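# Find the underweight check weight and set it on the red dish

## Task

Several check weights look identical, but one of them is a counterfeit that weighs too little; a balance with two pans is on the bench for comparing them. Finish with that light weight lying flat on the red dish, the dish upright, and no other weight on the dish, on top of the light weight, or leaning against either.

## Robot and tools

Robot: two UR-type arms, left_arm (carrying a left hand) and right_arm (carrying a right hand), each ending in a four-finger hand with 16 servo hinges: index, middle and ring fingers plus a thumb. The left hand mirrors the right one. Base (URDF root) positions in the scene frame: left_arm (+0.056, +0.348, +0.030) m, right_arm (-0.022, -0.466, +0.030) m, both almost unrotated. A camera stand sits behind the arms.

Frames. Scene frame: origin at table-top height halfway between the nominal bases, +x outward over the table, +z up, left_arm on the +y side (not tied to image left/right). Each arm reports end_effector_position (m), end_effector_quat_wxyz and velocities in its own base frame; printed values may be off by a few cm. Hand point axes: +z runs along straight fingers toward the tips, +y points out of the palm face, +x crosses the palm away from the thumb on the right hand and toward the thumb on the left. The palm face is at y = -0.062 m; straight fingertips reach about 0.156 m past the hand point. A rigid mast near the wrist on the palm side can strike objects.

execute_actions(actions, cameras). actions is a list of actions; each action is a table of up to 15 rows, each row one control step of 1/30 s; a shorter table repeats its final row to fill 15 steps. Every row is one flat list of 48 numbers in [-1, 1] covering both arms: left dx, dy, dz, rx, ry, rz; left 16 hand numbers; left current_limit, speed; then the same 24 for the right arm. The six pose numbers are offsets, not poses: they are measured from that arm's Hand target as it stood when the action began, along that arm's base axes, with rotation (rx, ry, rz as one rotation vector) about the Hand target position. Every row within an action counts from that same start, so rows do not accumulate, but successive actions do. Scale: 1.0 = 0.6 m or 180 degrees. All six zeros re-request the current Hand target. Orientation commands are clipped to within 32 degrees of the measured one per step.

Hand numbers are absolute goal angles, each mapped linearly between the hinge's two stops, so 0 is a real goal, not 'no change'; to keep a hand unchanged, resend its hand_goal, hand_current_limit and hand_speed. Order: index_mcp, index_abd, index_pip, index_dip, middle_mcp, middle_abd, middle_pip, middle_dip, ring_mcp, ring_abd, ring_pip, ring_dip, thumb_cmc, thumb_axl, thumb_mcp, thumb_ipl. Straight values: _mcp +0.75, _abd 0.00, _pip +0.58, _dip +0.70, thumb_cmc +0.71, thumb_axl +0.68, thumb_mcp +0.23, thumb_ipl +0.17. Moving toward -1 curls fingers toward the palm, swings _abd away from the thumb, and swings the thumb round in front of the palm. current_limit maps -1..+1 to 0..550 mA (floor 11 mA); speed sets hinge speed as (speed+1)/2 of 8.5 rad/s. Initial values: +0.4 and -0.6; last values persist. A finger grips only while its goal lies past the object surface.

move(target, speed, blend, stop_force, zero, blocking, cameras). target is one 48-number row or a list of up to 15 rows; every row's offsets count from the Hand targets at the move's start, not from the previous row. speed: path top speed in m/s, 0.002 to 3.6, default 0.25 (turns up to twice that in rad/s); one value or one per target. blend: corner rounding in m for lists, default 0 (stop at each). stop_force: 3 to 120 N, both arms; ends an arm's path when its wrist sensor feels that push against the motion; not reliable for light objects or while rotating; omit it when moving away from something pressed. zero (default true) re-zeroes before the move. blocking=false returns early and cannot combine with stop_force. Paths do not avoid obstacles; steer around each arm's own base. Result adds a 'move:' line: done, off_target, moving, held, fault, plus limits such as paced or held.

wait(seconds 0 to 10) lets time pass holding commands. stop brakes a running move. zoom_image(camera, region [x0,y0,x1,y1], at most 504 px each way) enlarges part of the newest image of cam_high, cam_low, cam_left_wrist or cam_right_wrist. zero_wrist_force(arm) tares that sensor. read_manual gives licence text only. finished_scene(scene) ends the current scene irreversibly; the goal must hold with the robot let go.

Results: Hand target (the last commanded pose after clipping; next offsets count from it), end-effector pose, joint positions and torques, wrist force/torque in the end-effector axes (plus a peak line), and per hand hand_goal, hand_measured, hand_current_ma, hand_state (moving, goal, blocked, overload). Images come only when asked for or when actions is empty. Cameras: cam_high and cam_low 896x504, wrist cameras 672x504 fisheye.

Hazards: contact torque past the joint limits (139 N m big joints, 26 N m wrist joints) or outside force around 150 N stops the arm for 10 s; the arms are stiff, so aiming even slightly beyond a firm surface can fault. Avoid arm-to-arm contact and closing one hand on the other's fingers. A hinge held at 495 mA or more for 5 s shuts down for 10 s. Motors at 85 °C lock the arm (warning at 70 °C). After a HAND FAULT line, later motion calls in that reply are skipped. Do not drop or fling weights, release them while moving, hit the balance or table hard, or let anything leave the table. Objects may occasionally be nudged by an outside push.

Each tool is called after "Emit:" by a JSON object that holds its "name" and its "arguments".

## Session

Emit:
{"name": "execute_actions", "arguments": {"actions": []}}

Emit:
{"name": "zoom_image", "arguments": {"camera": "cam_high", "region": [290, 170, 550, 330]}}

Scene clock: 0.00 s.
left_arm: end_effector_position=(+0.5617, +0.2923, +0.2190) hand_goal=(+0.754, +0.000, +0.576, +0.696, +0.754, +0.000, +0.576, +0.696, +0.754, +0.000, +0.576, +0.696, +0.714, +0.678, +0.226, +0.168) hand_measured=(+0.754, +0.000, +0.576, +0.696, +0.754, +0.000, +0.576, +0.696, +0.754, +0.000, +0.576, +0.696, +0.714, +0.678, +0.226, +0.168) hand_current_ma=(+0, +0, +0, +0, +0, +0, +0, +0, +0, +0, +0, +0, +0, +0, +0, +0) hand_state=(goal, goal, goal, goal, goal, goal, goal, goal, goal, goal, goal, goal, goal, goal, goal, goal) hand_current_limit=0.40 hand_speed=-0.60 end_effector_quat_wxyz=(+0.525, +0.599, +0.525, +0.301) | right_arm: end_effector_position=(+0.5218, -0.2662, +0.1908) hand_goal=(+0.754, +0.000, +0.576, +0.696, +0.754, +0.000, +0.576, +0.696, +0.754, +0.000, +0.576, +0.696, +0.714, +0.678, +0.226, +0.168) hand_measured=(+0.754, +0.000, +0.576, +0.696, +0.754, +0.000, +0.576, +0.696, +0.754, +0.000, +0.576, +0.696, +0.714, +0.678, +0.226, +0.168) hand_current_ma=(+0, +0, +0, +0, +0, +0, +0, +0, +0, +0, +0, +0, +0, +0, +0, +0) hand_state=(goal, goal, goal, goal, goal, goal, goal, goal, goal, goal, goal, goal, goal, goal, goal, goal) hand_current_limit=0.40 hand_speed=-0.60 end_effector_quat_wxyz=(+0.142, +0.951, +0.235, -0.141)
Joint positions: left_arm=[4.241 -2.109 -2.25 0.115 0.304 0.884] | right_arm=[-0.436 -1.333 1.851 -2.044 -1.972 0.659]
Joint velocities: within noise
Joint torques (N m): no reading
Motor temperatures (°C): left_arm=[28 30 25 36 29 33] | right_arm=[25 24 26 31 37 31]
Wrist force (N): no reading
Wrist torque (N m): no reading
Wrist force, peak (N): no reading
Hand target: left_arm +0.5617, +0.2923, +0.2190; +0.525, +0.599, +0.525, +0.301 | right_arm +0.5218, -0.2662, +0.1908; +0.142, +0.951, +0.235, -0.141

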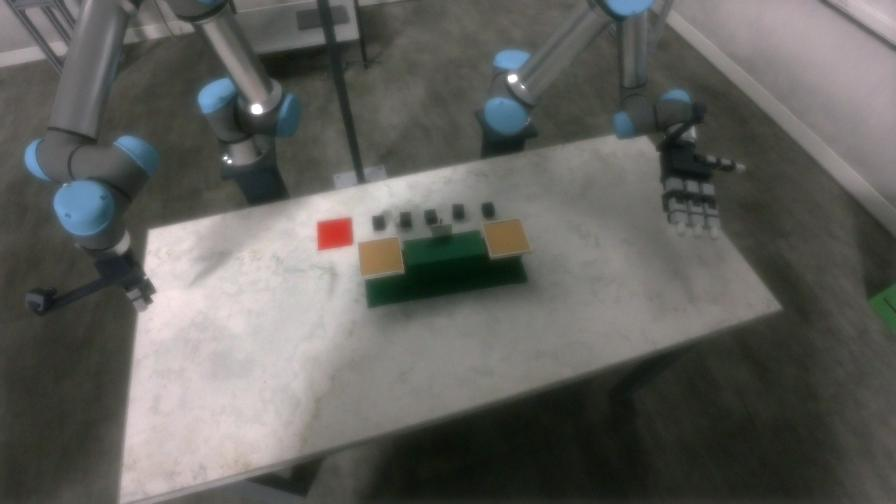

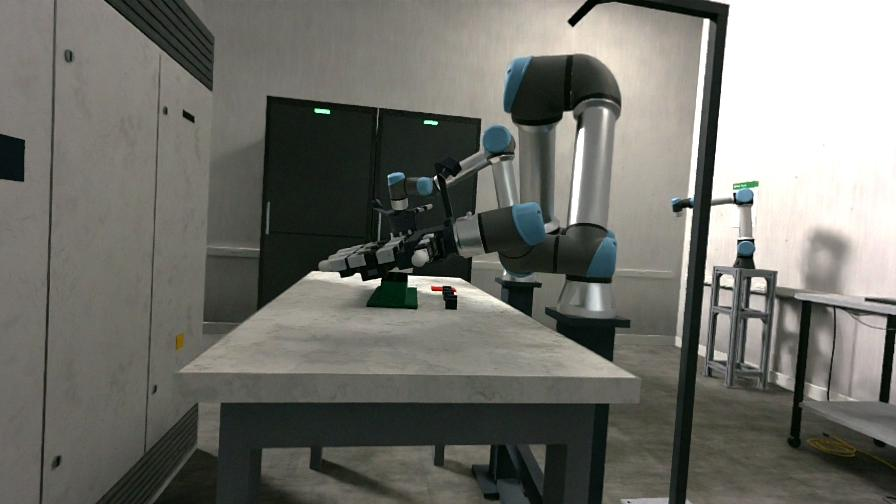

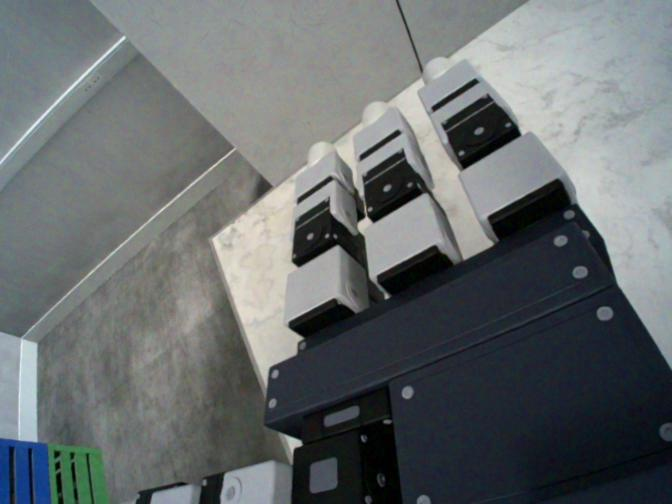

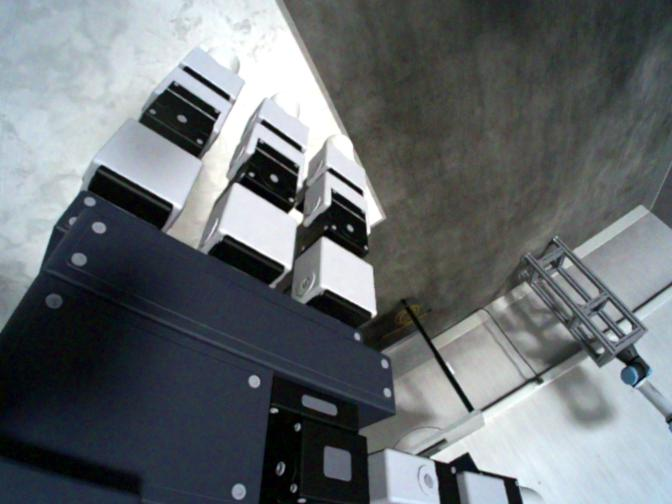

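Scaled by 1.938 from the camera's 896x504 image, which has a finer 1280x720 frame.

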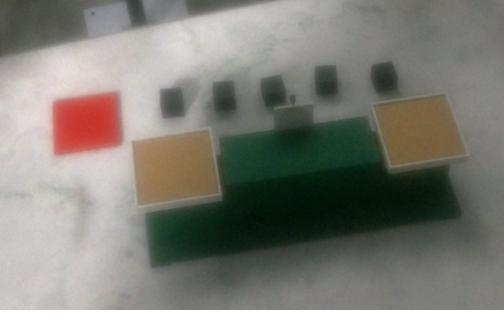

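Emit:
{"name": "move", "arguments": {"target": [0,0,0,0,0,0,0.754,0,0.576,0.696,0.754,0,0.576,0.696,0.754,0,0.576,0.696,0.714,0.678,0.226,0.168,0.4,-0.6,-0.203,0.8603,0.282,0.1232,0.1249,0.8333,0.754,0.133,0.576,0.696,0.754,-0.133,0.576,0.696,-0.479,0,-0.883,0.696,0.714,0.678,0.226,0.168,0.4,-0.6], "speed": 0.5, "cameras": []}}

Scene clock: 34.73 s.
left_arm: end_effector_position=(+0.5617, +0.2923, +0.2190) hand_goal=(+0.754, +0.000, +0.576, +0.696, +0.754, +0.000, +0.576, +0.696, +0.754, +0.000, +0.576, +0.696, +0.714, +0.678, +0.226, +0.168) hand_measured=(+0.760, +0.000, +0.576, +0.696, +0.760, +0.000, +0.576, +0.696, +0.762, +0.000, +0.576, +0.696, +0.720, +0.678, +0.226, +0.168) hand_current_ma=(+29, +0, +3, +0, +28, +0, +3, +0, +34, +0, +3, +0, +26, -3, -1, -1) hand_state=(goal, goal, goal, goal, goal, goal, goal, goal, goal, goal, goal, goal, goal, goal, goal, goal) hand_current_limit=0.40 hand_speed=-0.60 end_effector_quat_wxyz=(+0.525, +0.599, +0.525, +0.301) | right_arm: end_effector_position=(+0.4000, +0.2500, +0.3600) hand_goal=(+0.754, +0.134, +0.576, +0.696, +0.754, -0.132, +0.576, +0.696, -0.478, +0.000, -0.882, +0.696, +0.714, +0.678, +0.226, +0.168) hand_measured=(+0.754, +0.130, +0.576, +0.696, +0.754, -0.130, +0.576, +0.696, -0.462, +0.000, -0.880, +0.696, +0.714, +0.678, +0.224, +0.168) hand_current_ma=(+0, -2, +0, +0, +0, +1, +0, +0, +17, +0, +1, +0, +0, +0, -1, +0) hand_state=(goal, goal, goal, goal, goal, goal, goal, goal, goal, goal, goal, goal, goal, goal, goal, goal) hand_current_limit=0.40 hand_speed=-0.60 end_effector_quat_wxyz=(+0.000, -0.004, +1.000, +0.000)
Joint positions: left_arm=[4.241 -2.109 -2.25 0.115 0.304 0.884] | right_arm=[0.082 -1.812 1.775 -1.534 -1.571 -1.497]
Joint torques (N m): left_arm=[-1.41 32.95 9.84 2.97 -1.86 0.2] | right_arm=[-7.92 -21.71 -12.59 -4.15 -2.34 -0.83]
Wrist force (N): left_arm=[-0.2 0.2 0.1] | right_arm=[1.0 -0.8 -0.5]
Wrist torque (N m): left_arm=[0.02 0.03 -0.02] | right_arm=[0.05 -0.05 0.07]
Wrist force, peak (N): left_arm=[-0.1 0.7 0.3] | right_arm=[1.2 -1.1 -0.1]
Hand target: left_arm +0.5617, +0.2923, +0.2190; +0.525, +0.599, +0.525, +0.301 | right_arm +0.4000, +0.2500, +0.3600; +0.000, -0.004, +1.000, +0.000
Off the commanded pose: left_arm 0.000 m, 0 deg | right_arm 0.000 m, 0 deg.
move: done
No camera images: "cameras" was empty.

Emit:
{"name": "move", "arguments": {"target": [0,0,0,0,0,0,0.754,0,0.576,0.696,0.754,0,0.576,0.696,0.754,0,0.576,0.696,0.714,0.678,0.226,0.168,0.4,-0.6,-0.0617,0.2917,-0.2,0,0,0,0.754,0.133,0.576,0.696,0.754,-0.133,0.576,0.696,-0.479,0,-0.883,0.696,0.714,0.678,0.226,0.168,0.4,-0.6], "speed": 0.3, "cameras": ["cam_right_wrist"]}}

Emit:
{"name": "zoom_image", "arguments": {"camera": "cam_right_wrist", "region": [270, 0, 470, 160]}}

Scene clock: 41.83 s.
left_arm: end_effector_position=(+0.5617, +0.2923, +0.2190) hand_goal=(+0.754, +0.000, +0.576, +0.696, +0.754, +0.000, +0.576, +0.696, +0.754, +0.000, +0.576, +0.696, +0.714, +0.678, +0.226, +0.168) hand_measured=(+0.760, +0.000, +0.576, +0.696, +0.760, +0.000, +0.576, +0.696, +0.762, +0.000, +0.576, +0.696, +0.720, +0.678, +0.226, +0.168) hand_current_ma=(+29, +0, +3, +0, +28, +0, +3, +0, +34, +0, +3, +0, +26, -3, -1, -1) hand_state=(goal, goal, goal, goal, goal, goal, goal, goal, goal, goal, goal, goal, goal, goal, goal, goal) hand_current_limit=0.40 hand_speed=-0.60 end_effector_quat_wxyz=(+0.525, +0.599, +0.525, +0.301) | right_arm: end_effector_position=(+0.3630, +0.4249, +0.2401) hand_goal=(+0.754, +0.134, +0.576, +0.696, +0.754, -0.132, +0.576, +0.696, -0.478, +0.000, -0.882, +0.696, +0.714, +0.678, +0.226, +0.168) hand_measured=(+0.754, +0.130, +0.576, +0.696, +0.754, -0.130, +0.576, +0.696, -0.464, +0.000, -0.880, +0.696, +0.714, +0.678, +0.224, +0.168) hand_current_ma=(+0, -2, +0, +0, +0, +1, +0, +0, +16, +0, +1, +0, +0, +0, -2, +0) hand_state=(goal, goal, goal, goal, goal, goal, goal, goal, goal, goal, goal, goal, goal, goal, goal, goal) hand_current_limit=0.40 hand_speed=-0.60 end_effector_quat_wxyz=(+0.000, -0.004, +1.000, +0.000)
Joint positions: left_arm=[4.241 -2.109 -2.25 0.115 0.304 0.884] | right_arm=[0.503 -1.597 1.902 -1.876 -1.571 -1.076]
Joint torques (N m): left_arm=[-1.37 32.84 10.81 3.02 -1.99 0.13] | right_arm=[9.02 -16.04 -23.76 -3.47 -0.45 1.24]
Wrist force (N): left_arm=[0.1 0.2 0.0] | right_arm=[0.9 -1.1 -0.2]
Wrist torque (N m): left_arm=[0.02 -0.02 0.00] | right_arm=[0.01 -0.05 0.16]
Wrist force, peak (N): left_arm=[0.5 0.5 0.1] | right_arm=[0.8 -3.1 -1.2]
Hand target: left_arm +0.5617, +0.2923, +0.2190; +0.525, +0.599, +0.525, +0.301 | right_arm +0.3629, +0.4250, +0.2400; +0.000, -0.004, +1.000, +0.000
Off the commanded pose: left_arm 0.000 m, 0 deg | right_arm 0.000 m, 0 deg.
move: done
Images, in order (width x height): cam_right_wrist 672x504.

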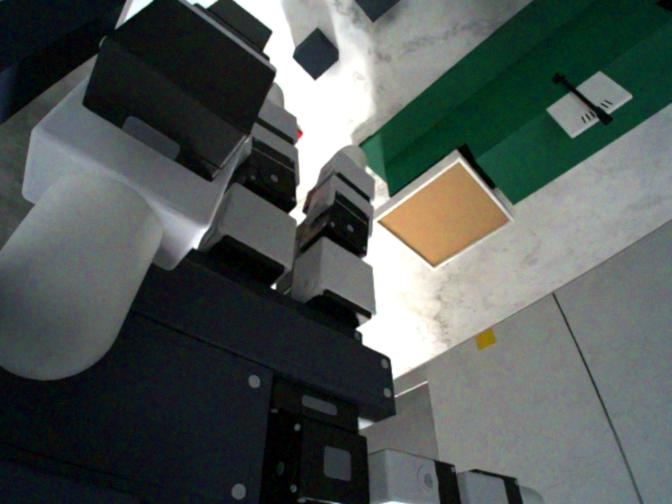

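Scaled by 2.520 from the camera's 672x504 image, which has a finer 960x720 frame.

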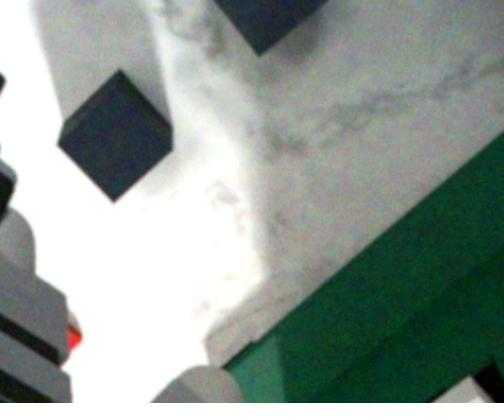

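Emit:
{"name": "move", "arguments": {"target": [[0,0,0,0,0,0,0.754,0,0.576,0.696,0.754,0,0.576,0.696,0.754,0,0.576,0.696,0.714,0.678,0.226,0.168,0.4,-0.6,-0.004,-0.0017,-0.1,0,0,0,0.754,0.133,0.576,0.696,0.754,-0.133,0.576,0.696,-0.479,0,-0.883,0.696,0.714,0.678,0.226,0.168,0.4,-0.6],[0,0,0,0,0,0,0.754,0,0.576,0.696,0.754,0,0.576,0.696,0.754,0,0.576,0.696,0.714,0.678,0.226,0.168,0.4,-0.6,-0.004,-0.0017,-0.23,0,0,0,0.754,0.133,0.576,0.696,0.754,-0.133,0.576,0.696,-0.479,0,-0.883,0.696,0.714,0.678,0.226,0.168,0.4,-0.6],[0,0,0,0,0,0,0.754,0,0.576,0.696,0.754,0,0.576,0.696,0.754,0,0.576,0.696,0.714,0.678,0.226,0.168,0.4,-0.6,-0.004,-0.0017,-0.23,0,0,0,0.754,-0.13,0.576,0.696,0.754,0.13,0.576,0.696,-0.479,0,-0.883,0.696,0.714,0.678,0.226,0.168,0.4,-0.9],[0,0,0,0,0,0,0.754,0,0.576,0.696,0.754,0,0.576,0.696,0.754,0,0.576,0.696,0.714,0.678,0.226,0.168,0.4,-0.6,-0.004,-0.0017,0.02,0,0,0,0.754,-0.13,0.576,0.696,0.754,0.13,0.576,0.696,-0.479,0,-0.883,0.696,0.714,0.678,0.226,0.168,0.4,-0.9]], "speed": [0.2,0.08,0.06,0.15], "blend": [0.02,0,0,0], "cameras": ["cam_right_wrist"]}}

Emit:
{"name": "move", "arguments": {"target": [[0,0,0,0,0,0,0.754,0,0.576,0.696,0.754,0,0.576,0.696,0.754,0,0.576,0.696,0.714,0.678,0.226,0.168,0.4,-0.6,0.2807,-0.0467,0.0132,0,0,0,0.754,-0.13,0.576,0.696,0.754,0.13,0.576,0.696,-0.479,0,-0.883,0.696,0.714,0.678,0.226,0.168,0.4,-0.9],[0,0,0,0,0,0,0.754,0,0.576,0.696,0.754,0,0.576,0.696,0.754,0,0.576,0.696,0.714,0.678,0.226,0.168,0.4,-0.6,0.2807,-0.0467,-0.0618,0,0,0,0.754,-0.13,0.576,0.696,0.754,0.13,0.576,0.696,-0.479,0,-0.883,0.696,0.714,0.678,0.226,0.168,0.4,-0.9]], "speed": [0.18,0.1], "blend": [0.01,0], "cameras": ["cam_right_wrist","cam_low"]}}

Emit:
{"name": "zoom_image", "arguments": {"camera": "cam_right_wrist", "region": [230, 0, 530, 225]}}

Emit:
{"name": "zoom_image", "arguments": {"camera": "cam_low", "region": [350, 220, 470, 320]}}

Scene clock: 98.73 s.
left_arm: end_effector_position=(+0.5617, +0.2923, +0.2190) hand_goal=(+0.754, +0.000, +0.576, +0.696, +0.754, +0.000, +0.576, +0.696, +0.754, +0.000, +0.576, +0.696, +0.714, +0.678, +0.226, +0.168) hand_measured=(+0.760, +0.000, +0.576, +0.696, +0.760, +0.000, +0.576, +0.696, +0.762, +0.000, +0.576, +0.696, +0.720, +0.678, +0.226, +0.168) hand_current_ma=(+29, +0, +3, +0, +28, +0, +3, +0, +34, +0, +3, +0, +26, -3, -1, -1) hand_state=(goal, goal, goal, goal, goal, goal, goal, goal, goal, goal, goal, goal, goal, goal, goal, goal) hand_current_limit=0.40 hand_speed=-0.60 end_effector_quat_wxyz=(+0.525, +0.599, +0.525, +0.301) | right_arm: end_effector_position=(+0.3606, +0.4240, +0.2520) hand_goal=(+0.754, -0.130, +0.576, +0.696, +0.754, +0.130, +0.576, +0.696, -0.478, +0.000, -0.882, +0.696, +0.714, +0.678, +0.226, +0.168) hand_measured=(+0.750, +0.024, +0.576, +0.696, +0.756, -0.022, +0.578, +0.696, -0.464, +0.000, -0.880, +0.696, +0.714, +0.678, +0.224, +0.168) hand_current_ma=(-3, +385, +0, +0, +1, -385, +0, +0, +15, +0, +1, +0, +0, +0, -2, +0) hand_state=(goal, blocked, goal, goal, goal, blocked, goal, goal, goal, goal, goal, goal, goal, goal, goal, goal) hand_current_limit=0.40 hand_speed=-0.90 end_effector_quat_wxyz=(+0.000, -0.004, +1.000, +0.000)
Joint positions: left_arm=[4.241 -2.109 -2.25 0.115 0.304 0.884] | right_arm=[0.504 -1.612 1.884 -1.844 -1.571 -1.075]
Joint torques (N m): left_arm=[-1.13 32.6 10.62 3.14 -1.99 0.28] | right_arm=[-12.93 -15.81 -18.81 -1.03 -1.45 -1.78]
Wrist force (N): left_arm=[0.0 0.3 -0.3] | right_arm=[0.6 -0.7 1.9]
Wrist torque (N m): left_arm=[0.06 -0.01 -0.01] | right_arm=[-0.10 -0.01 0.08]
Wrist force, peak (N): left_arm=[0.1 0.8 0.3] | right_arm=[1.0 -0.5 3.8]
Hand target: left_arm +0.5617, +0.2923, +0.2190; +0.525, +0.599, +0.525, +0.301 | right_arm +0.3605, +0.4240, +0.2520; +0.000, -0.004, +1.000, +0.000
Off the commanded pose: left_arm 0.000 m, 0 deg | right_arm 0.000 m, 0 deg.
move: done
Images, in order (width x height): cam_right_wrist 672x504.

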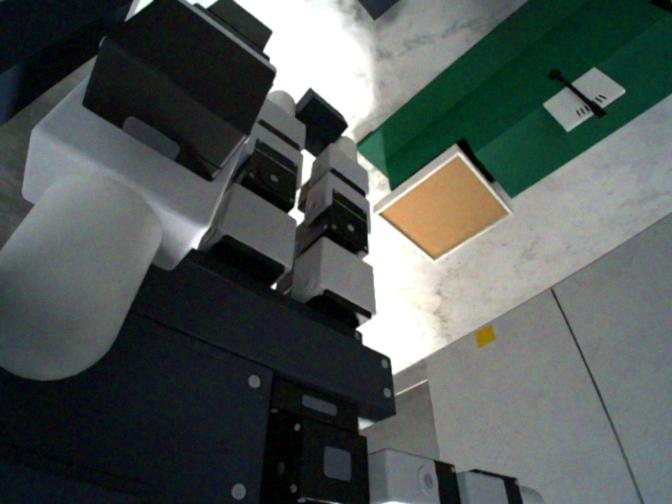

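Scene clock: 100.57 s.
left_arm: end_effector_position=(+0.5617, +0.2923, +0.2190) hand_goal=(+0.754, +0.000, +0.576, +0.696, +0.754, +0.000, +0.576, +0.696, +0.754, +0.000, +0.576, +0.696, +0.714, +0.678, +0.226, +0.168) hand_measured=(+0.760, +0.000, +0.576, +0.696, +0.760, +0.000, +0.576, +0.696, +0.762, +0.000, +0.576, +0.696, +0.720, +0.678, +0.226, +0.168) hand_current_ma=(+29, +0, +3, +0, +28, +0, +3, +0, +34, +0, +3, +0, +26, -3, -1, -1) hand_state=(goal, goal, goal, goal, goal, goal, goal, goal, goal, goal, goal, goal, goal, goal, goal, goal) hand_current_limit=0.40 hand_speed=-0.60 end_effector_quat_wxyz=(+0.525, +0.599, +0.525, +0.301) | right_arm: end_effector_position=(+0.5289, +0.3959, +0.2148) hand_goal=(+0.754, -0.130, +0.576, +0.696, +0.754, +0.130, +0.576, +0.696, -0.478, +0.000, -0.882, +0.696, +0.714, +0.678, +0.226, +0.168) hand_measured=(+0.748, +0.024, +0.574, +0.696, +0.758, -0.020, +0.578, +0.696, -0.464, +0.000, -0.880, +0.696, +0.714, +0.678, +0.224, +0.168) hand_current_ma=(-4, +385, +0, +0, +2, -385, +1, +0, +15, +0, +1, +0, +0, +0, -2, +0) hand_state=(goal, blocked, goal, goal, goal, blocked, goal, goal, goal, goal, goal, goal, goal, goal, goal, goal) hand_current_limit=0.40 hand_speed=-0.90 end_effector_quat_wxyz=(+0.000, -0.004, +1.000, +0.000)
Joint positions: left_arm=[4.241 -2.109 -2.25 0.115 0.304 0.884] | right_arm=[0.324 -1.311 1.645 -1.905 -1.571 -1.255]
Joint torques (N m): left_arm=[-0.95 33.03 10.89 2.97 -1.98 0.24] | right_arm=[12.55 -49.28 -33.92 -1.87 -1.48 2.46]
Wrist force (N): left_arm=[0.0 0.1 0.1] | right_arm=[0.9 -0.7 1.7]
Wrist torque (N m): left_arm=[0.00 -0.01 -0.01] | right_arm=[-0.09 -0.05 0.08]
Wrist force, peak (N): left_arm=[-0.3 0.7 0.0] | right_arm=[3.0 -0.4 1.9]
Hand target: left_arm +0.5617, +0.2923, +0.2190; +0.525, +0.599, +0.525, +0.301 | right_arm +0.5290, +0.3959, +0.2149; +0.000, -0.004, +1.000, +0.000
Off the commanded pose: left_arm 0.000 m, 0 deg | right_arm 0.000 m, 0 deg.
move: done
Images, in order (width x height): cam_low 896x504, cam_right_wrist 672x504.

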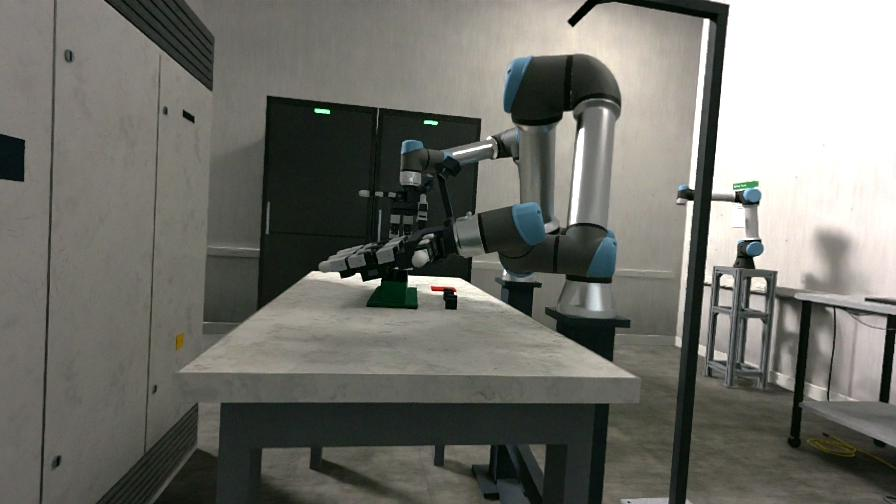

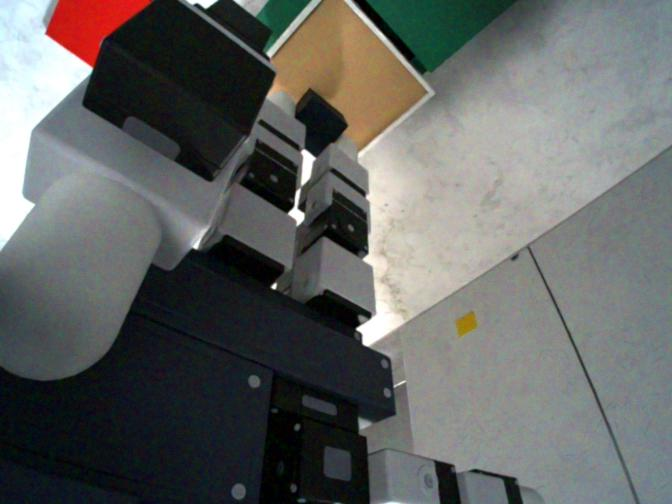

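Scaled by 1.680 from the camera's 672x504 image, which has a finer 960x720 frame.

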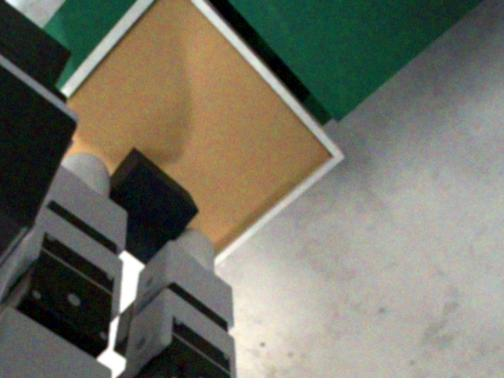

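Scaled by 4.200 from the camera's 896x504 image, which has a finer 1280x720 frame.

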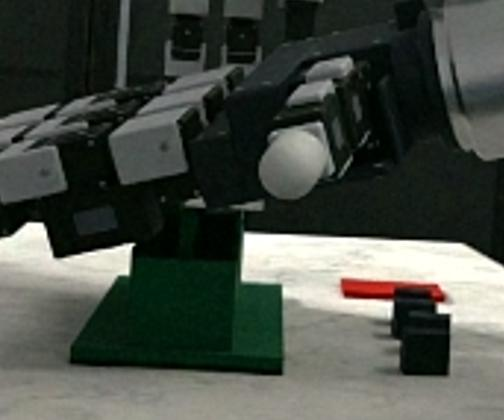

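Emit:
{"name": "move", "arguments": {"target": [0,0,0,0,0,0,0.754,0,0.576,0.696,0.754,0,0.576,0.696,0.754,0,0.576,0.696,0.714,0.678,0.226,0.168,0.4,-0.6,0,0.002,-0.034,0,0,0,0.754,-0.13,0.576,0.696,0.754,0.13,0.576,0.696,-0.479,0,-0.883,0.696,0.714,0.678,0.226,0.168,0.4,-0.85], "speed": 0.04}}

Emit:
{"name": "move", "arguments": {"target": [0,0,0,0,0,0,0.754,0,0.576,0.696,0.754,0,0.576,0.696,0.754,0,0.576,0.696,0.714,0.678,0.226,0.168,0.4,-0.6,0,0,0,0,0,0,0.754,0.11,0.576,0.696,0.754,-0.11,0.576,0.696,-0.479,0,-0.883,0.696,0.714,0.678,0.226,0.168,0.4,-0.9], "speed": 0.05}}

Emit:
{"name": "wait", "arguments": {"seconds": 0.8}}

Emit:
{"name": "move", "arguments": {"target": [[0,0,0,0,0,0,0.754,0,0.576,0.696,0.754,0,0.576,0.696,0.754,0,0.576,0.696,0.714,0.678,0.226,0.168,0.4,-0.6,0,0,0.1,0,0,0,0.754,0.11,0.576,0.696,0.754,-0.11,0.576,0.696,-0.479,0,-0.883,0.696,0.714,0.678,0.226,0.168,0.4,-0.9],[0,0,0,0,0,0,0.754,0,0.576,0.696,0.754,0,0.576,0.696,0.754,0,0.576,0.696,0.714,0.678,0.226,0.168,0.4,-0.6,-0.2692,0.17,0.0767,0,0,0,0.754,0.133,0.576,0.696,0.754,-0.133,0.576,0.696,-0.479,0,-0.883,0.696,0.714,0.678,0.226,0.168,0.4,-0.9]], "speed": [0.12,0.25], "blend": [0.01,0], "cameras": ["cam_right_wrist","cam_high"]}}

Emit:
{"name": "zoom_image", "arguments": {"camera": "cam_right_wrist", "region": [270, 0, 470, 160]}}

Emit:
{"name": "zoom_image", "arguments": {"camera": "cam_high", "region": [290, 170, 550, 330]}}

Scene clock: 120.70 s.
left_arm: end_effector_position=(+0.5617, +0.2923, +0.2190) hand_goal=(+0.754, +0.000, +0.576, +0.696, +0.754, +0.000, +0.576, +0.696, +0.754, +0.000, +0.576, +0.696, +0.714, +0.678, +0.226, +0.168) hand_measured=(+0.760, +0.000, +0.576, +0.696, +0.760, +0.000, +0.576, +0.696, +0.762, +0.000, +0.576, +0.696, +0.720, +0.678, +0.226, +0.168) hand_current_ma=(+29, +0, +3, +0, +28, +0, +3, +0, +34, +0, +3, +0, +26, -3, -1, -1) hand_state=(goal, goal, goal, goal, goal, goal, goal, goal, goal, goal, goal, goal, goal, goal, goal, goal) hand_current_limit=0.40 hand_speed=-0.60 end_effector_quat_wxyz=(+0.525, +0.599, +0.525, +0.301) | right_arm: end_effector_position=(+0.5289, +0.3971, +0.1942) hand_goal=(+0.754, -0.130, +0.576, +0.696, +0.754, +0.130, +0.576, +0.696, -0.478, +0.000, -0.882, +0.696, +0.714, +0.678, +0.226, +0.168) hand_measured=(+0.748, +0.024, +0.574, +0.696, +0.758, -0.020, +0.578, +0.696, -0.464, +0.000, -0.880, +0.696, +0.714, +0.678, +0.224, +0.168) hand_current_ma=(-4, +385, +0, +0, +3, -385, +1, +0, +15, +0, +1, +0, +0, +0, -2, +0) hand_state=(goal, blocked, goal, goal, goal, blocked, goal, goal, goal, goal, goal, goal, goal, goal, goal, goal) hand_current_limit=0.40 hand_speed=-0.85 end_effector_quat_wxyz=(+0.000, -0.004, +1.000, +0.000) end_effector_velocity=(-0.001, +0.000, +0.001) end_effector_angular_velocity=(+0.001, +0.002, +0.000)
Joint positions: left_arm=[4.241 -2.109 -2.25 0.115 0.304 0.884] | right_arm=[0.326 -1.292 1.677 -1.955 -1.571 -1.253]
Joint velocities: left_arm=[within noise] | right_arm=[0 -0.002 -0.001 0.005 0.001 0]
Joint torques (N m): left_arm=[-0.74 32.67 10.41 3.1 -1.9 0.27] | right_arm=[8.63 -50.24 -34.24 -0.41 -1.59 1.8]
Wrist force (N): left_arm=[-0.1 0.4 -0.1] | right_arm=[1.2 -0.6 2.0]
Wrist torque (N m): left_arm=[0.05 0.01 -0.03] | right_arm=[-0.11 -0.09 0.10]
Wrist force, peak (N): left_arm=[0.4 0.5 0.1] | right_arm=[1.1 -0.5 2.6]
Hand target: left_arm +0.5617, +0.2923, +0.2190; +0.525, +0.599, +0.525, +0.301 | right_arm +0.5290, +0.3971, +0.1945; +0.000, -0.004, +1.000, +0.000
Off the commanded pose: left_arm 0.000 m, 0 deg | right_arm 0.000 m, 0 deg.
move: done

Scene clock: 121.57 s.
left_arm: end_effector_position=(+0.5617, +0.2923, +0.2190) hand_goal=(+0.754, +0.000, +0.576, +0.696, +0.754, +0.000, +0.576, +0.696, +0.754, +0.000, +0.576, +0.696, +0.714, +0.678, +0.226, +0.168) hand_measured=(+0.760, +0.000, +0.576, +0.696, +0.760, +0.000, +0.576, +0.696, +0.762, +0.000, +0.576, +0.696, +0.720, +0.678, +0.226, +0.168) hand_current_ma=(+29, +0, +3, +0, +28, +0, +3, +0, +34, +0, +3, +0, +26, -3, -1, -1) hand_state=(goal, goal, goal, goal, goal, goal, goal, goal, goal, goal, goal, goal, goal, goal, goal, goal) hand_current_limit=0.40 hand_speed=-0.60 end_effector_quat_wxyz=(+0.525, +0.599, +0.525, +0.301) | right_arm: end_effector_position=(+0.5290, +0.3972, +0.1945) hand_goal=(+0.754, +0.110, +0.576, +0.696, +0.754, -0.110, +0.576, +0.696, -0.478, +0.000, -0.882, +0.696, +0.714, +0.678, +0.226, +0.168) hand_measured=(+0.752, +0.106, +0.574, +0.696, +0.756, -0.106, +0.578, +0.696, -0.464, +0.000, -0.880, +0.696, +0.714, +0.678, +0.224, +0.168) hand_current_ma=(-1, -2, +0, +0, +0, +2, +1, +0, +15, +0, +1, +0, +0, +0, -2, +0) hand_state=(goal, goal, goal, goal, goal, goal, goal, goal, goal, goal, goal, goal, goal, goal, goal, goal) hand_current_limit=0.40 hand_speed=-0.90 end_effector_quat_wxyz=(+0.000, -0.004, +1.000, +0.000)
Joint positions: left_arm=[4.241 -2.109 -2.25 0.115 0.304 0.884] | right_arm=[0.326 -1.292 1.677 -1.955 -1.571 -1.253]
Joint torques (N m): left_arm=[-1.19 33.08 10.27 3.12 -2 0.26] | right_arm=[-1.29 -47.28 -32.1 -0.51 -0.82 -0.51]
Wrist force (N): left_arm=[-0.1 0.7 -0.1] | right_arm=[0.9 -0.8 0.2]
Wrist torque (N m): left_arm=[0.09 0.01 -0.04] | right_arm=[0.00 -0.05 0.08]
Wrist force, peak (N): left_arm=[-0.1 0.8 -0.1] | right_arm=[1.3 -0.9 1.7]
Hand target: left_arm +0.5617, +0.2923, +0.2190; +0.525, +0.599, +0.525, +0.301 | right_arm +0.5290, +0.3971, +0.1945; +0.000, -0.004, +1.000, +0.000
Off the commanded pose: left_arm 0.000 m, 0 deg | right_arm 0.000 m, 0 deg.
move: done

Scene clock: 122.37 s.
left_arm: end_effector_position=(+0.5617, +0.2923, +0.2190) hand_goal=(+0.754, +0.000, +0.576, +0.696, +0.754, +0.000, +0.576, +0.696, +0.754, +0.000, +0.576, +0.696, +0.714, +0.678, +0.226, +0.168) hand_measured=(+0.760, +0.000, +0.576, +0.696, +0.760, +0.000, +0.576, +0.696, +0.762, +0.000, +0.576, +0.696, +0.720, +0.678, +0.226, +0.168) hand_current_ma=(+29, +0, +3, +0, +28, +0, +3, +0, +34, +0, +3, +0, +26, -3, -1, -1) hand_state=(goal, goal, goal, goal, goal, goal, goal, goal, goal, goal, goal, goal, goal, goal, goal, goal) hand_current_limit=0.40 hand_speed=-0.60 end_effector_quat_wxyz=(+0.525, +0.599, +0.525, +0.301) | right_arm: end_effector_position=(+0.5290, +0.3972, +0.1945) hand_goal=(+0.754, +0.110, +0.576, +0.696, +0.754, -0.110, +0.576, +0.696, -0.478, +0.000, -0.882, +0.696, +0.714, +0.678, +0.226, +0.168) hand_measured=(+0.752, +0.106, +0.574, +0.696, +0.756, -0.106, +0.578, +0.696, -0.464, +0.000, -0.880, +0.696, +0.714, +0.678, +0.224, +0.168) hand_current_ma=(-1, -2, +0, +0, +0, +2, +1, +0, +15, +0, +1, +0, +0, +0, -2, +0) hand_state=(goal, goal, goal, goal, goal, goal, goal, goal, goal, goal, goal, goal, goal, goal, goal, goal) hand_current_limit=0.40 hand_speed=-0.90 end_effector_quat_wxyz=(+0.000, -0.004, +1.000, +0.000)
Joint positions: left_arm=[4.241 -2.109 -2.25 0.115 0.304 0.884] | right_arm=[0.326 -1.292 1.677 -1.955 -1.571 -1.253]
Joint torques (N m): left_arm=[-1.1 33.04 10.42 3.11 -1.89 0.17] | right_arm=[-9.21 -43.5 -28.77 -0.42 -0.4 -1.78]
Wrist force (N): left_arm=[0.1 0.4 -0.1] | right_arm=[1.1 -0.7 0.0]
Wrist torque (N m): left_arm=[0.06 -0.02 -0.01] | right_arm=[0.03 -0.07 0.09]
Wrist force, peak (N): left_arm=[0.1 0.6 0.0] | right_arm=[1.2 -1.0 -0.3]
Hand target: left_arm +0.5617, +0.2923, +0.2190; +0.525, +0.599, +0.525, +0.301 | right_arm +0.5290, +0.3971, +0.1945; +0.000, -0.004, +1.000, +0.000
Off the commanded pose: left_arm 0.000 m, 0 deg | right_arm 0.000 m, 0 deg.
wait: 0.80 s; at rest by 0.17 s

Scene clock: 124.63 s.
left_arm: end_effector_position=(+0.5617, +0.2923, +0.2190) hand_goal=(+0.754, +0.000, +0.576, +0.696, +0.754, +0.000, +0.576, +0.696, +0.754, +0.000, +0.576, +0.696, +0.714, +0.678, +0.226, +0.168) hand_measured=(+0.760, +0.000, +0.576, +0.696, +0.760, +0.000, +0.576, +0.696, +0.762, +0.000, +0.576, +0.696, +0.720, +0.678, +0.226, +0.168) hand_current_ma=(+29, +0, +3, +0, +28, +0, +3, +0, +34, +0, +3, +0, +26, -3, -1, -1) hand_state=(goal, goal, goal, goal, goal, goal, goal, goal, goal, goal, goal, goal, goal, goal, goal, goal) hand_current_limit=0.40 hand_speed=-0.60 end_effector_quat_wxyz=(+0.525, +0.599, +0.525, +0.301) | right_arm: end_effector_position=(+0.3675, +0.4991, +0.2405) hand_goal=(+0.754, +0.134, +0.576, +0.696, +0.754, -0.132, +0.576, +0.696, -0.478, +0.000, -0.882, +0.696, +0.714, +0.678, +0.226, +0.168) hand_measured=(+0.752, +0.128, +0.574, +0.696, +0.754, -0.128, +0.578, +0.696, -0.464, +0.000, -0.880, +0.696, +0.714, +0.678, +0.224, +0.168) hand_current_ma=(-1, -2, +0, +0, +0, +2, +1, +0, +15, +0, +1, +0, +0, +0, -2, +0) hand_state=(goal, goal, goal, goal, goal, goal, goal, goal, goal, goal, goal, goal, goal, goal, goal, goal) hand_current_limit=0.40 hand_speed=-0.90 end_effector_quat_wxyz=(+0.000, -0.004, +1.000, +0.000)
Joint positions: left_arm=[4.241 -2.109 -2.25 0.115 0.304 0.884] | right_arm=[0.626 -1.458 1.755 -1.868 -1.571 -0.954]
Joint torques (N m): left_arm=[-1.89 33.3 10.85 3.13 -1.96 0.28] | right_arm=[12.68 -19.3 -35.42 -0.44 -2.37 2.53]
Wrist force (N): left_arm=[0.1 0.5 0.1] | right_arm=[0.8 -0.9 -0.3]
Wrist torque (N m): left_arm=[0.05 -0.02 -0.01] | right_arm=[0.06 -0.04 0.15]
Wrist force, peak (N): left_arm=[0.0 0.7 -0.2] | right_arm=[2.7 0.7 0.4]
Hand target: left_arm +0.5617, +0.2923, +0.2190; +0.525, +0.599, +0.525, +0.301 | right_arm +0.3674, +0.4991, +0.2405; +0.000, -0.004, +1.000, +0.000
Off the commanded pose: left_arm 0.000 m, 0 deg | right_arm 0.000 m, 0 deg.
move: done
Images, in order (width x height): cam_high 896x504, cam_right_wrist 672x504.

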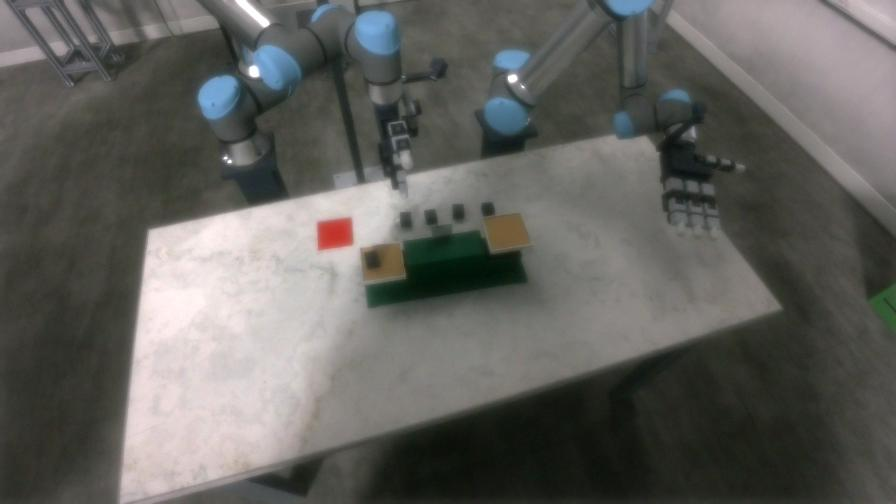

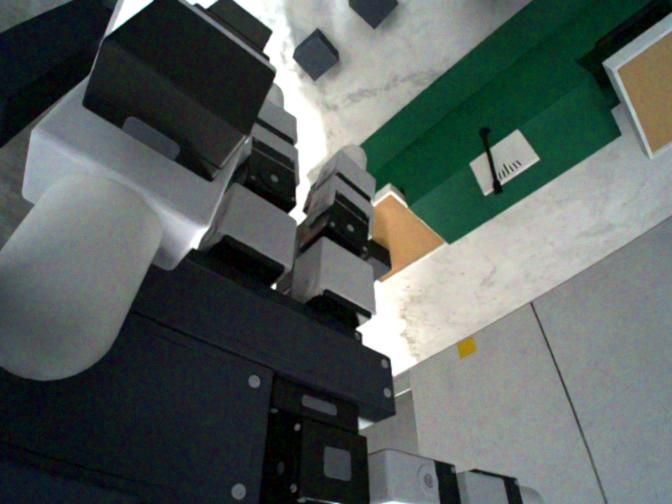

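Scaled by 2.520 from the camera's 672x504 image, which has a finer 960x720 frame.

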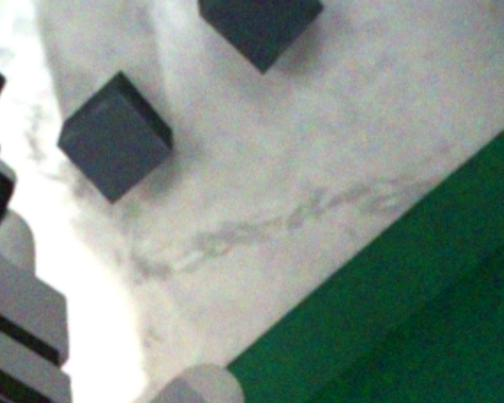

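Scaled by 1.938 from the camera's 896x504 image, which has a finer 1280x720 frame.

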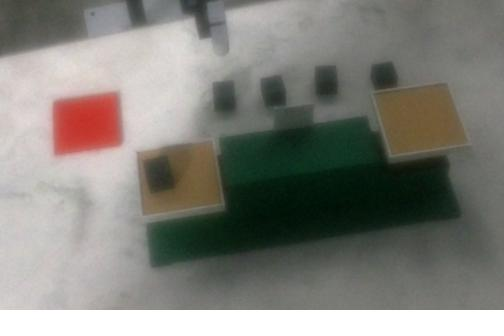

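Emit:
{"name": "move", "arguments": {"target": [[0,0,0,0,0,0,0.754,0,0.576,0.696,0.754,0,0.576,0.696,0.754,0,0.576,0.696,0.714,0.678,0.226,0.168,0.4,-0.6,-0.004,-0.0018,-0.1,0,0,0,0.754,0.133,0.576,0.696,0.754,-0.133,0.576,0.696,-0.479,0,-0.883,0.696,0.714,0.678,0.226,0.168,0.4,-0.9],[0,0,0,0,0,0,0.754,0,0.576,0.696,0.754,0,0.576,0.696,0.754,0,0.576,0.696,0.714,0.678,0.226,0.168,0.4,-0.6,-0.004,-0.0018,-0.231,0,0,0,0.754,0.133,0.576,0.696,0.754,-0.133,0.576,0.696,-0.479,0,-0.883,0.696,0.714,0.678,0.226,0.168,0.4,-0.9],[0,0,0,0,0,0,0.754,0,0.576,0.696,0.754,0,0.576,0.696,0.754,0,0.576,0.696,0.714,0.678,0.226,0.168,0.4,-0.6,-0.004,-0.0018,-0.231,0,0,0,0.754,-0.13,0.576,0.696,0.754,0.13,0.576,0.696,-0.479,0,-0.883,0.696,0.714,0.678,0.226,0.168,0.4,-0.9],[0,0,0,0,0,0,0.754,0,0.576,0.696,0.754,0,0.576,0.696,0.754,0,0.576,0.696,0.714,0.678,0.226,0.168,0.4,-0.6,-0.004,-0.0018,0.03,0,0,0,0.754,-0.13,0.576,0.696,0.754,0.13,0.576,0.696,-0.479,0,-0.883,0.696,0.714,0.678,0.226,0.168,0.4,-0.9]], "speed": [0.2,0.08,0.06,0.15], "blend": [0.02,0,0,0], "cameras": []}}

Emit:
{"name": "move", "arguments": {"target": [[0,0,0,0,0,0,0.754,0,0.576,0.696,0.754,0,0.576,0.696,0.754,0,0.576,0.696,0.714,0.678,0.226,0.168,0.4,-0.6,0.3032,0.37,0.0283,0,0,0,0.754,-0.13,0.576,0.696,0.754,0.13,0.576,0.696,-0.479,0,-0.883,0.696,0.714,0.678,0.226,0.168,0.4,-0.9],[0,0,0,0,0,0,0.754,0,0.576,0.696,0.754,0,0.576,0.696,0.754,0,0.576,0.696,0.714,0.678,0.226,0.168,0.4,-0.6,0.3032,0.37,-0.0217,0,0,0,0.754,-0.13,0.576,0.696,0.754,0.13,0.576,0.696,-0.479,0,-0.883,0.696,0.714,0.678,0.226,0.168,0.4,-0.9]], "speed": [0.18,0.08], "blend": [0.01,0], "cameras": ["cam_right_wrist","cam_high"]}}

Emit:
{"name": "zoom_image", "arguments": {"camera": "cam_right_wrist", "region": [230, 0, 530, 225]}}

Scene clock: 156.03 s.
left_arm: end_effector_position=(+0.5617, +0.2923, +0.2190) hand_goal=(+0.754, +0.000, +0.576, +0.696, +0.754, +0.000, +0.576, +0.696, +0.754, +0.000, +0.576, +0.696, +0.714, +0.678, +0.226, +0.168) hand_measured=(+0.760, +0.000, +0.576, +0.696, +0.760, +0.000, +0.576, +0.696, +0.762, +0.000, +0.576, +0.696, +0.720, +0.678, +0.226, +0.168) hand_current_ma=(+29, +0, +3, +0, +28, +0, +3, +0, +34, +0, +3, +0, +26, -3, -1, -1) hand_state=(goal, goal, goal, goal, goal, goal, goal, goal, goal, goal, goal, goal, goal, goal, goal, goal) hand_current_limit=0.40 hand_speed=-0.60 end_effector_quat_wxyz=(+0.525, +0.599, +0.525, +0.301) | right_arm: end_effector_position=(+0.3650, +0.4981, +0.2586) hand_goal=(+0.754, -0.130, +0.576, +0.696, +0.754, +0.130, +0.576, +0.696, -0.478, +0.000, -0.882, +0.696, +0.714, +0.678, +0.226, +0.168) hand_measured=(+0.746, +0.024, +0.574, +0.696, +0.760, -0.020, +0.580, +0.696, -0.464, +0.000, -0.880, +0.696, +0.714, +0.678, +0.224, +0.168) hand_current_ma=(-6, +385, -1, +0, +4, -385, +2, +0, +15, +0, +1, +0, +0, +0, -2, +0) hand_state=(goal, blocked, goal, goal, goal, blocked, goal, goal, goal, goal, goal, goal, goal, goal, goal, goal) hand_current_limit=0.40 hand_speed=-0.90 end_effector_quat_wxyz=(+0.000, -0.004, +1.000, +0.000)
Joint positions: left_arm=[4.241 -2.109 -2.25 0.115 0.304 0.884] | right_arm=[0.627 -1.476 1.727 -1.822 -1.571 -0.952]
Joint torques (N m): left_arm=[-1.51 33.45 10.25 3.23 -1.94 0.32] | right_arm=[-2.84 -21.43 -18.25 -1.18 -1.48 -1.66]
Wrist force (N): left_arm=[0.1 0.2 -0.1] | right_arm=[1.0 -0.8 1.9]
Wrist torque (N m): left_arm=[0.04 -0.02 0.00] | right_arm=[-0.10 -0.06 0.09]
Wrist force, peak (N): left_arm=[0.1 0.7 0.2] | right_arm=[1.3 -0.5 3.9]
Hand target: left_arm +0.5617, +0.2923, +0.2190; +0.525, +0.599, +0.525, +0.301 | right_arm +0.3650, +0.4981, +0.2585; +0.000, -0.004, +1.000, +0.000
Off the commanded pose: left_arm 0.000 m, 0 deg | right_arm 0.000 m, 0 deg.
move: done
No camera images: "cameras" was empty.

Scene clock: 158.43 s.
left_arm: end_effector_position=(+0.5617, +0.2923, +0.2190) hand_goal=(+0.754, +0.000, +0.576, +0.696, +0.754, +0.000, +0.576, +0.696, +0.754, +0.000, +0.576, +0.696, +0.714, +0.678, +0.226, +0.168) hand_measured=(+0.760, +0.000, +0.576, +0.696, +0.760, +0.000, +0.576, +0.696, +0.762, +0.000, +0.576, +0.696, +0.720, +0.678, +0.226, +0.168) hand_current_ma=(+29, +0, +3, +0, +28, +0, +3, +0, +34, +0, +3, +0, +26, -3, -1, -1) hand_state=(goal, goal, goal, goal, goal, goal, goal, goal, goal, goal, goal, goal, goal, goal, goal, goal) hand_current_limit=0.40 hand_speed=-0.60 end_effector_quat_wxyz=(+0.525, +0.599, +0.525, +0.301) | right_arm: end_effector_position=(+0.5469, +0.7201, +0.2456) hand_goal=(+0.754, -0.130, +0.576, +0.696, +0.754, +0.130, +0.576, +0.696, -0.478, +0.000, -0.882, +0.696, +0.714, +0.678, +0.226, +0.168) hand_measured=(+0.742, +0.024, +0.570, +0.696, +0.762, -0.018, +0.582, +0.698, -0.464, +0.000, -0.880, +0.696, +0.714, +0.678, +0.224, +0.168) hand_current_ma=(-12, +385, -3, +0, +8, -385, +3, +0, +15, +0, +1, +0, +0, +0, -2, +0) hand_state=(goal, blocked, goal, goal, goal, blocked, goal, goal, goal, goal, goal, goal, goal, goal, goal, goal) hand_current_limit=0.40 hand_speed=-0.90 end_effector_quat_wxyz=(+0.000, -0.004, +1.000, +0.000)
Joint positions: left_arm=[4.241 -2.109 -2.25 0.115 0.304 0.884] | right_arm=[0.717 -0.709 0.617 -1.479 -1.571 -0.862]
Joint torques (N m): left_arm=[-0.83 33.07 10.44 3.24 -1.9 0.34] | right_arm=[-12.67 -61.93 -33.25 -1.25 1.43 -2.22]
Wrist force (N): left_arm=[0.2 0.2 -0.2] | right_arm=[1.2 -0.7 1.8]
Wrist torque (N m): left_arm=[0.04 -0.03 0.00] | right_arm=[-0.09 -0.09 0.10]
Wrist force, peak (N): left_arm=[0.2 0.6 -0.2] | right_arm=[2.1 -2.7 2.1]
Hand target: left_arm +0.5617, +0.2923, +0.2190; +0.525, +0.599, +0.525, +0.301 | right_arm +0.5470, +0.7201, +0.2455; +0.000, -0.004, +1.000, +0.000
Off the commanded pose: left_arm 0.000 m, 0 deg | right_arm 0.000 m, 0 deg.
move: done
Images, in order (width x height): cam_high 896x504, cam_right_wrist 672x504.

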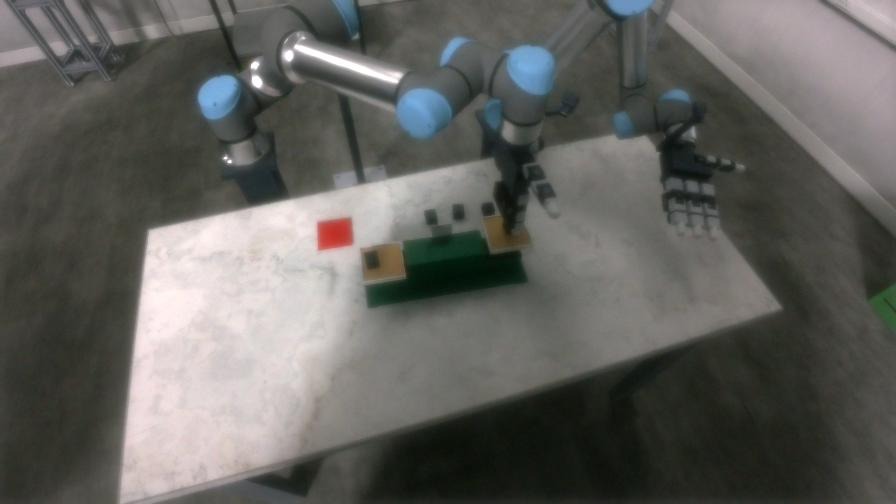

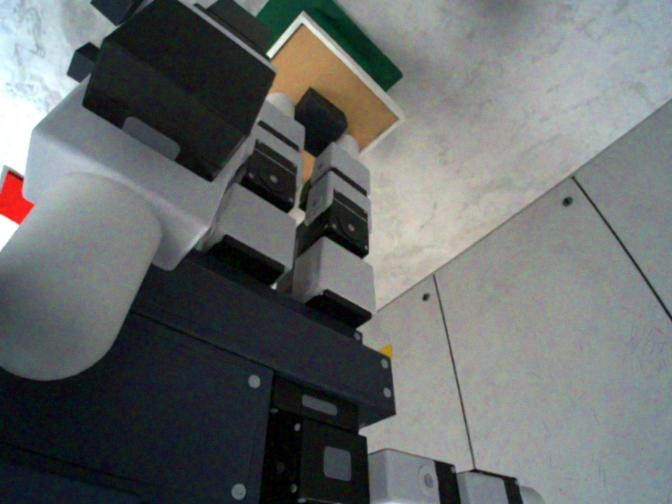

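Scaled by 1.680 from the camera's 672x504 image, which has a finer 960x720 frame.

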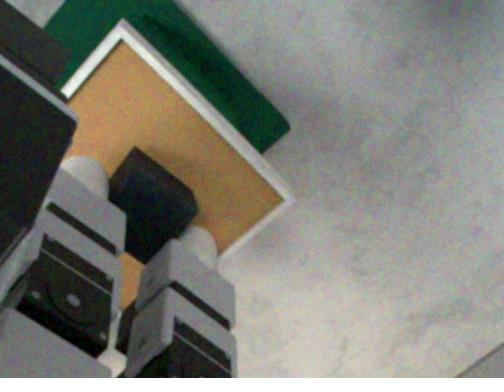

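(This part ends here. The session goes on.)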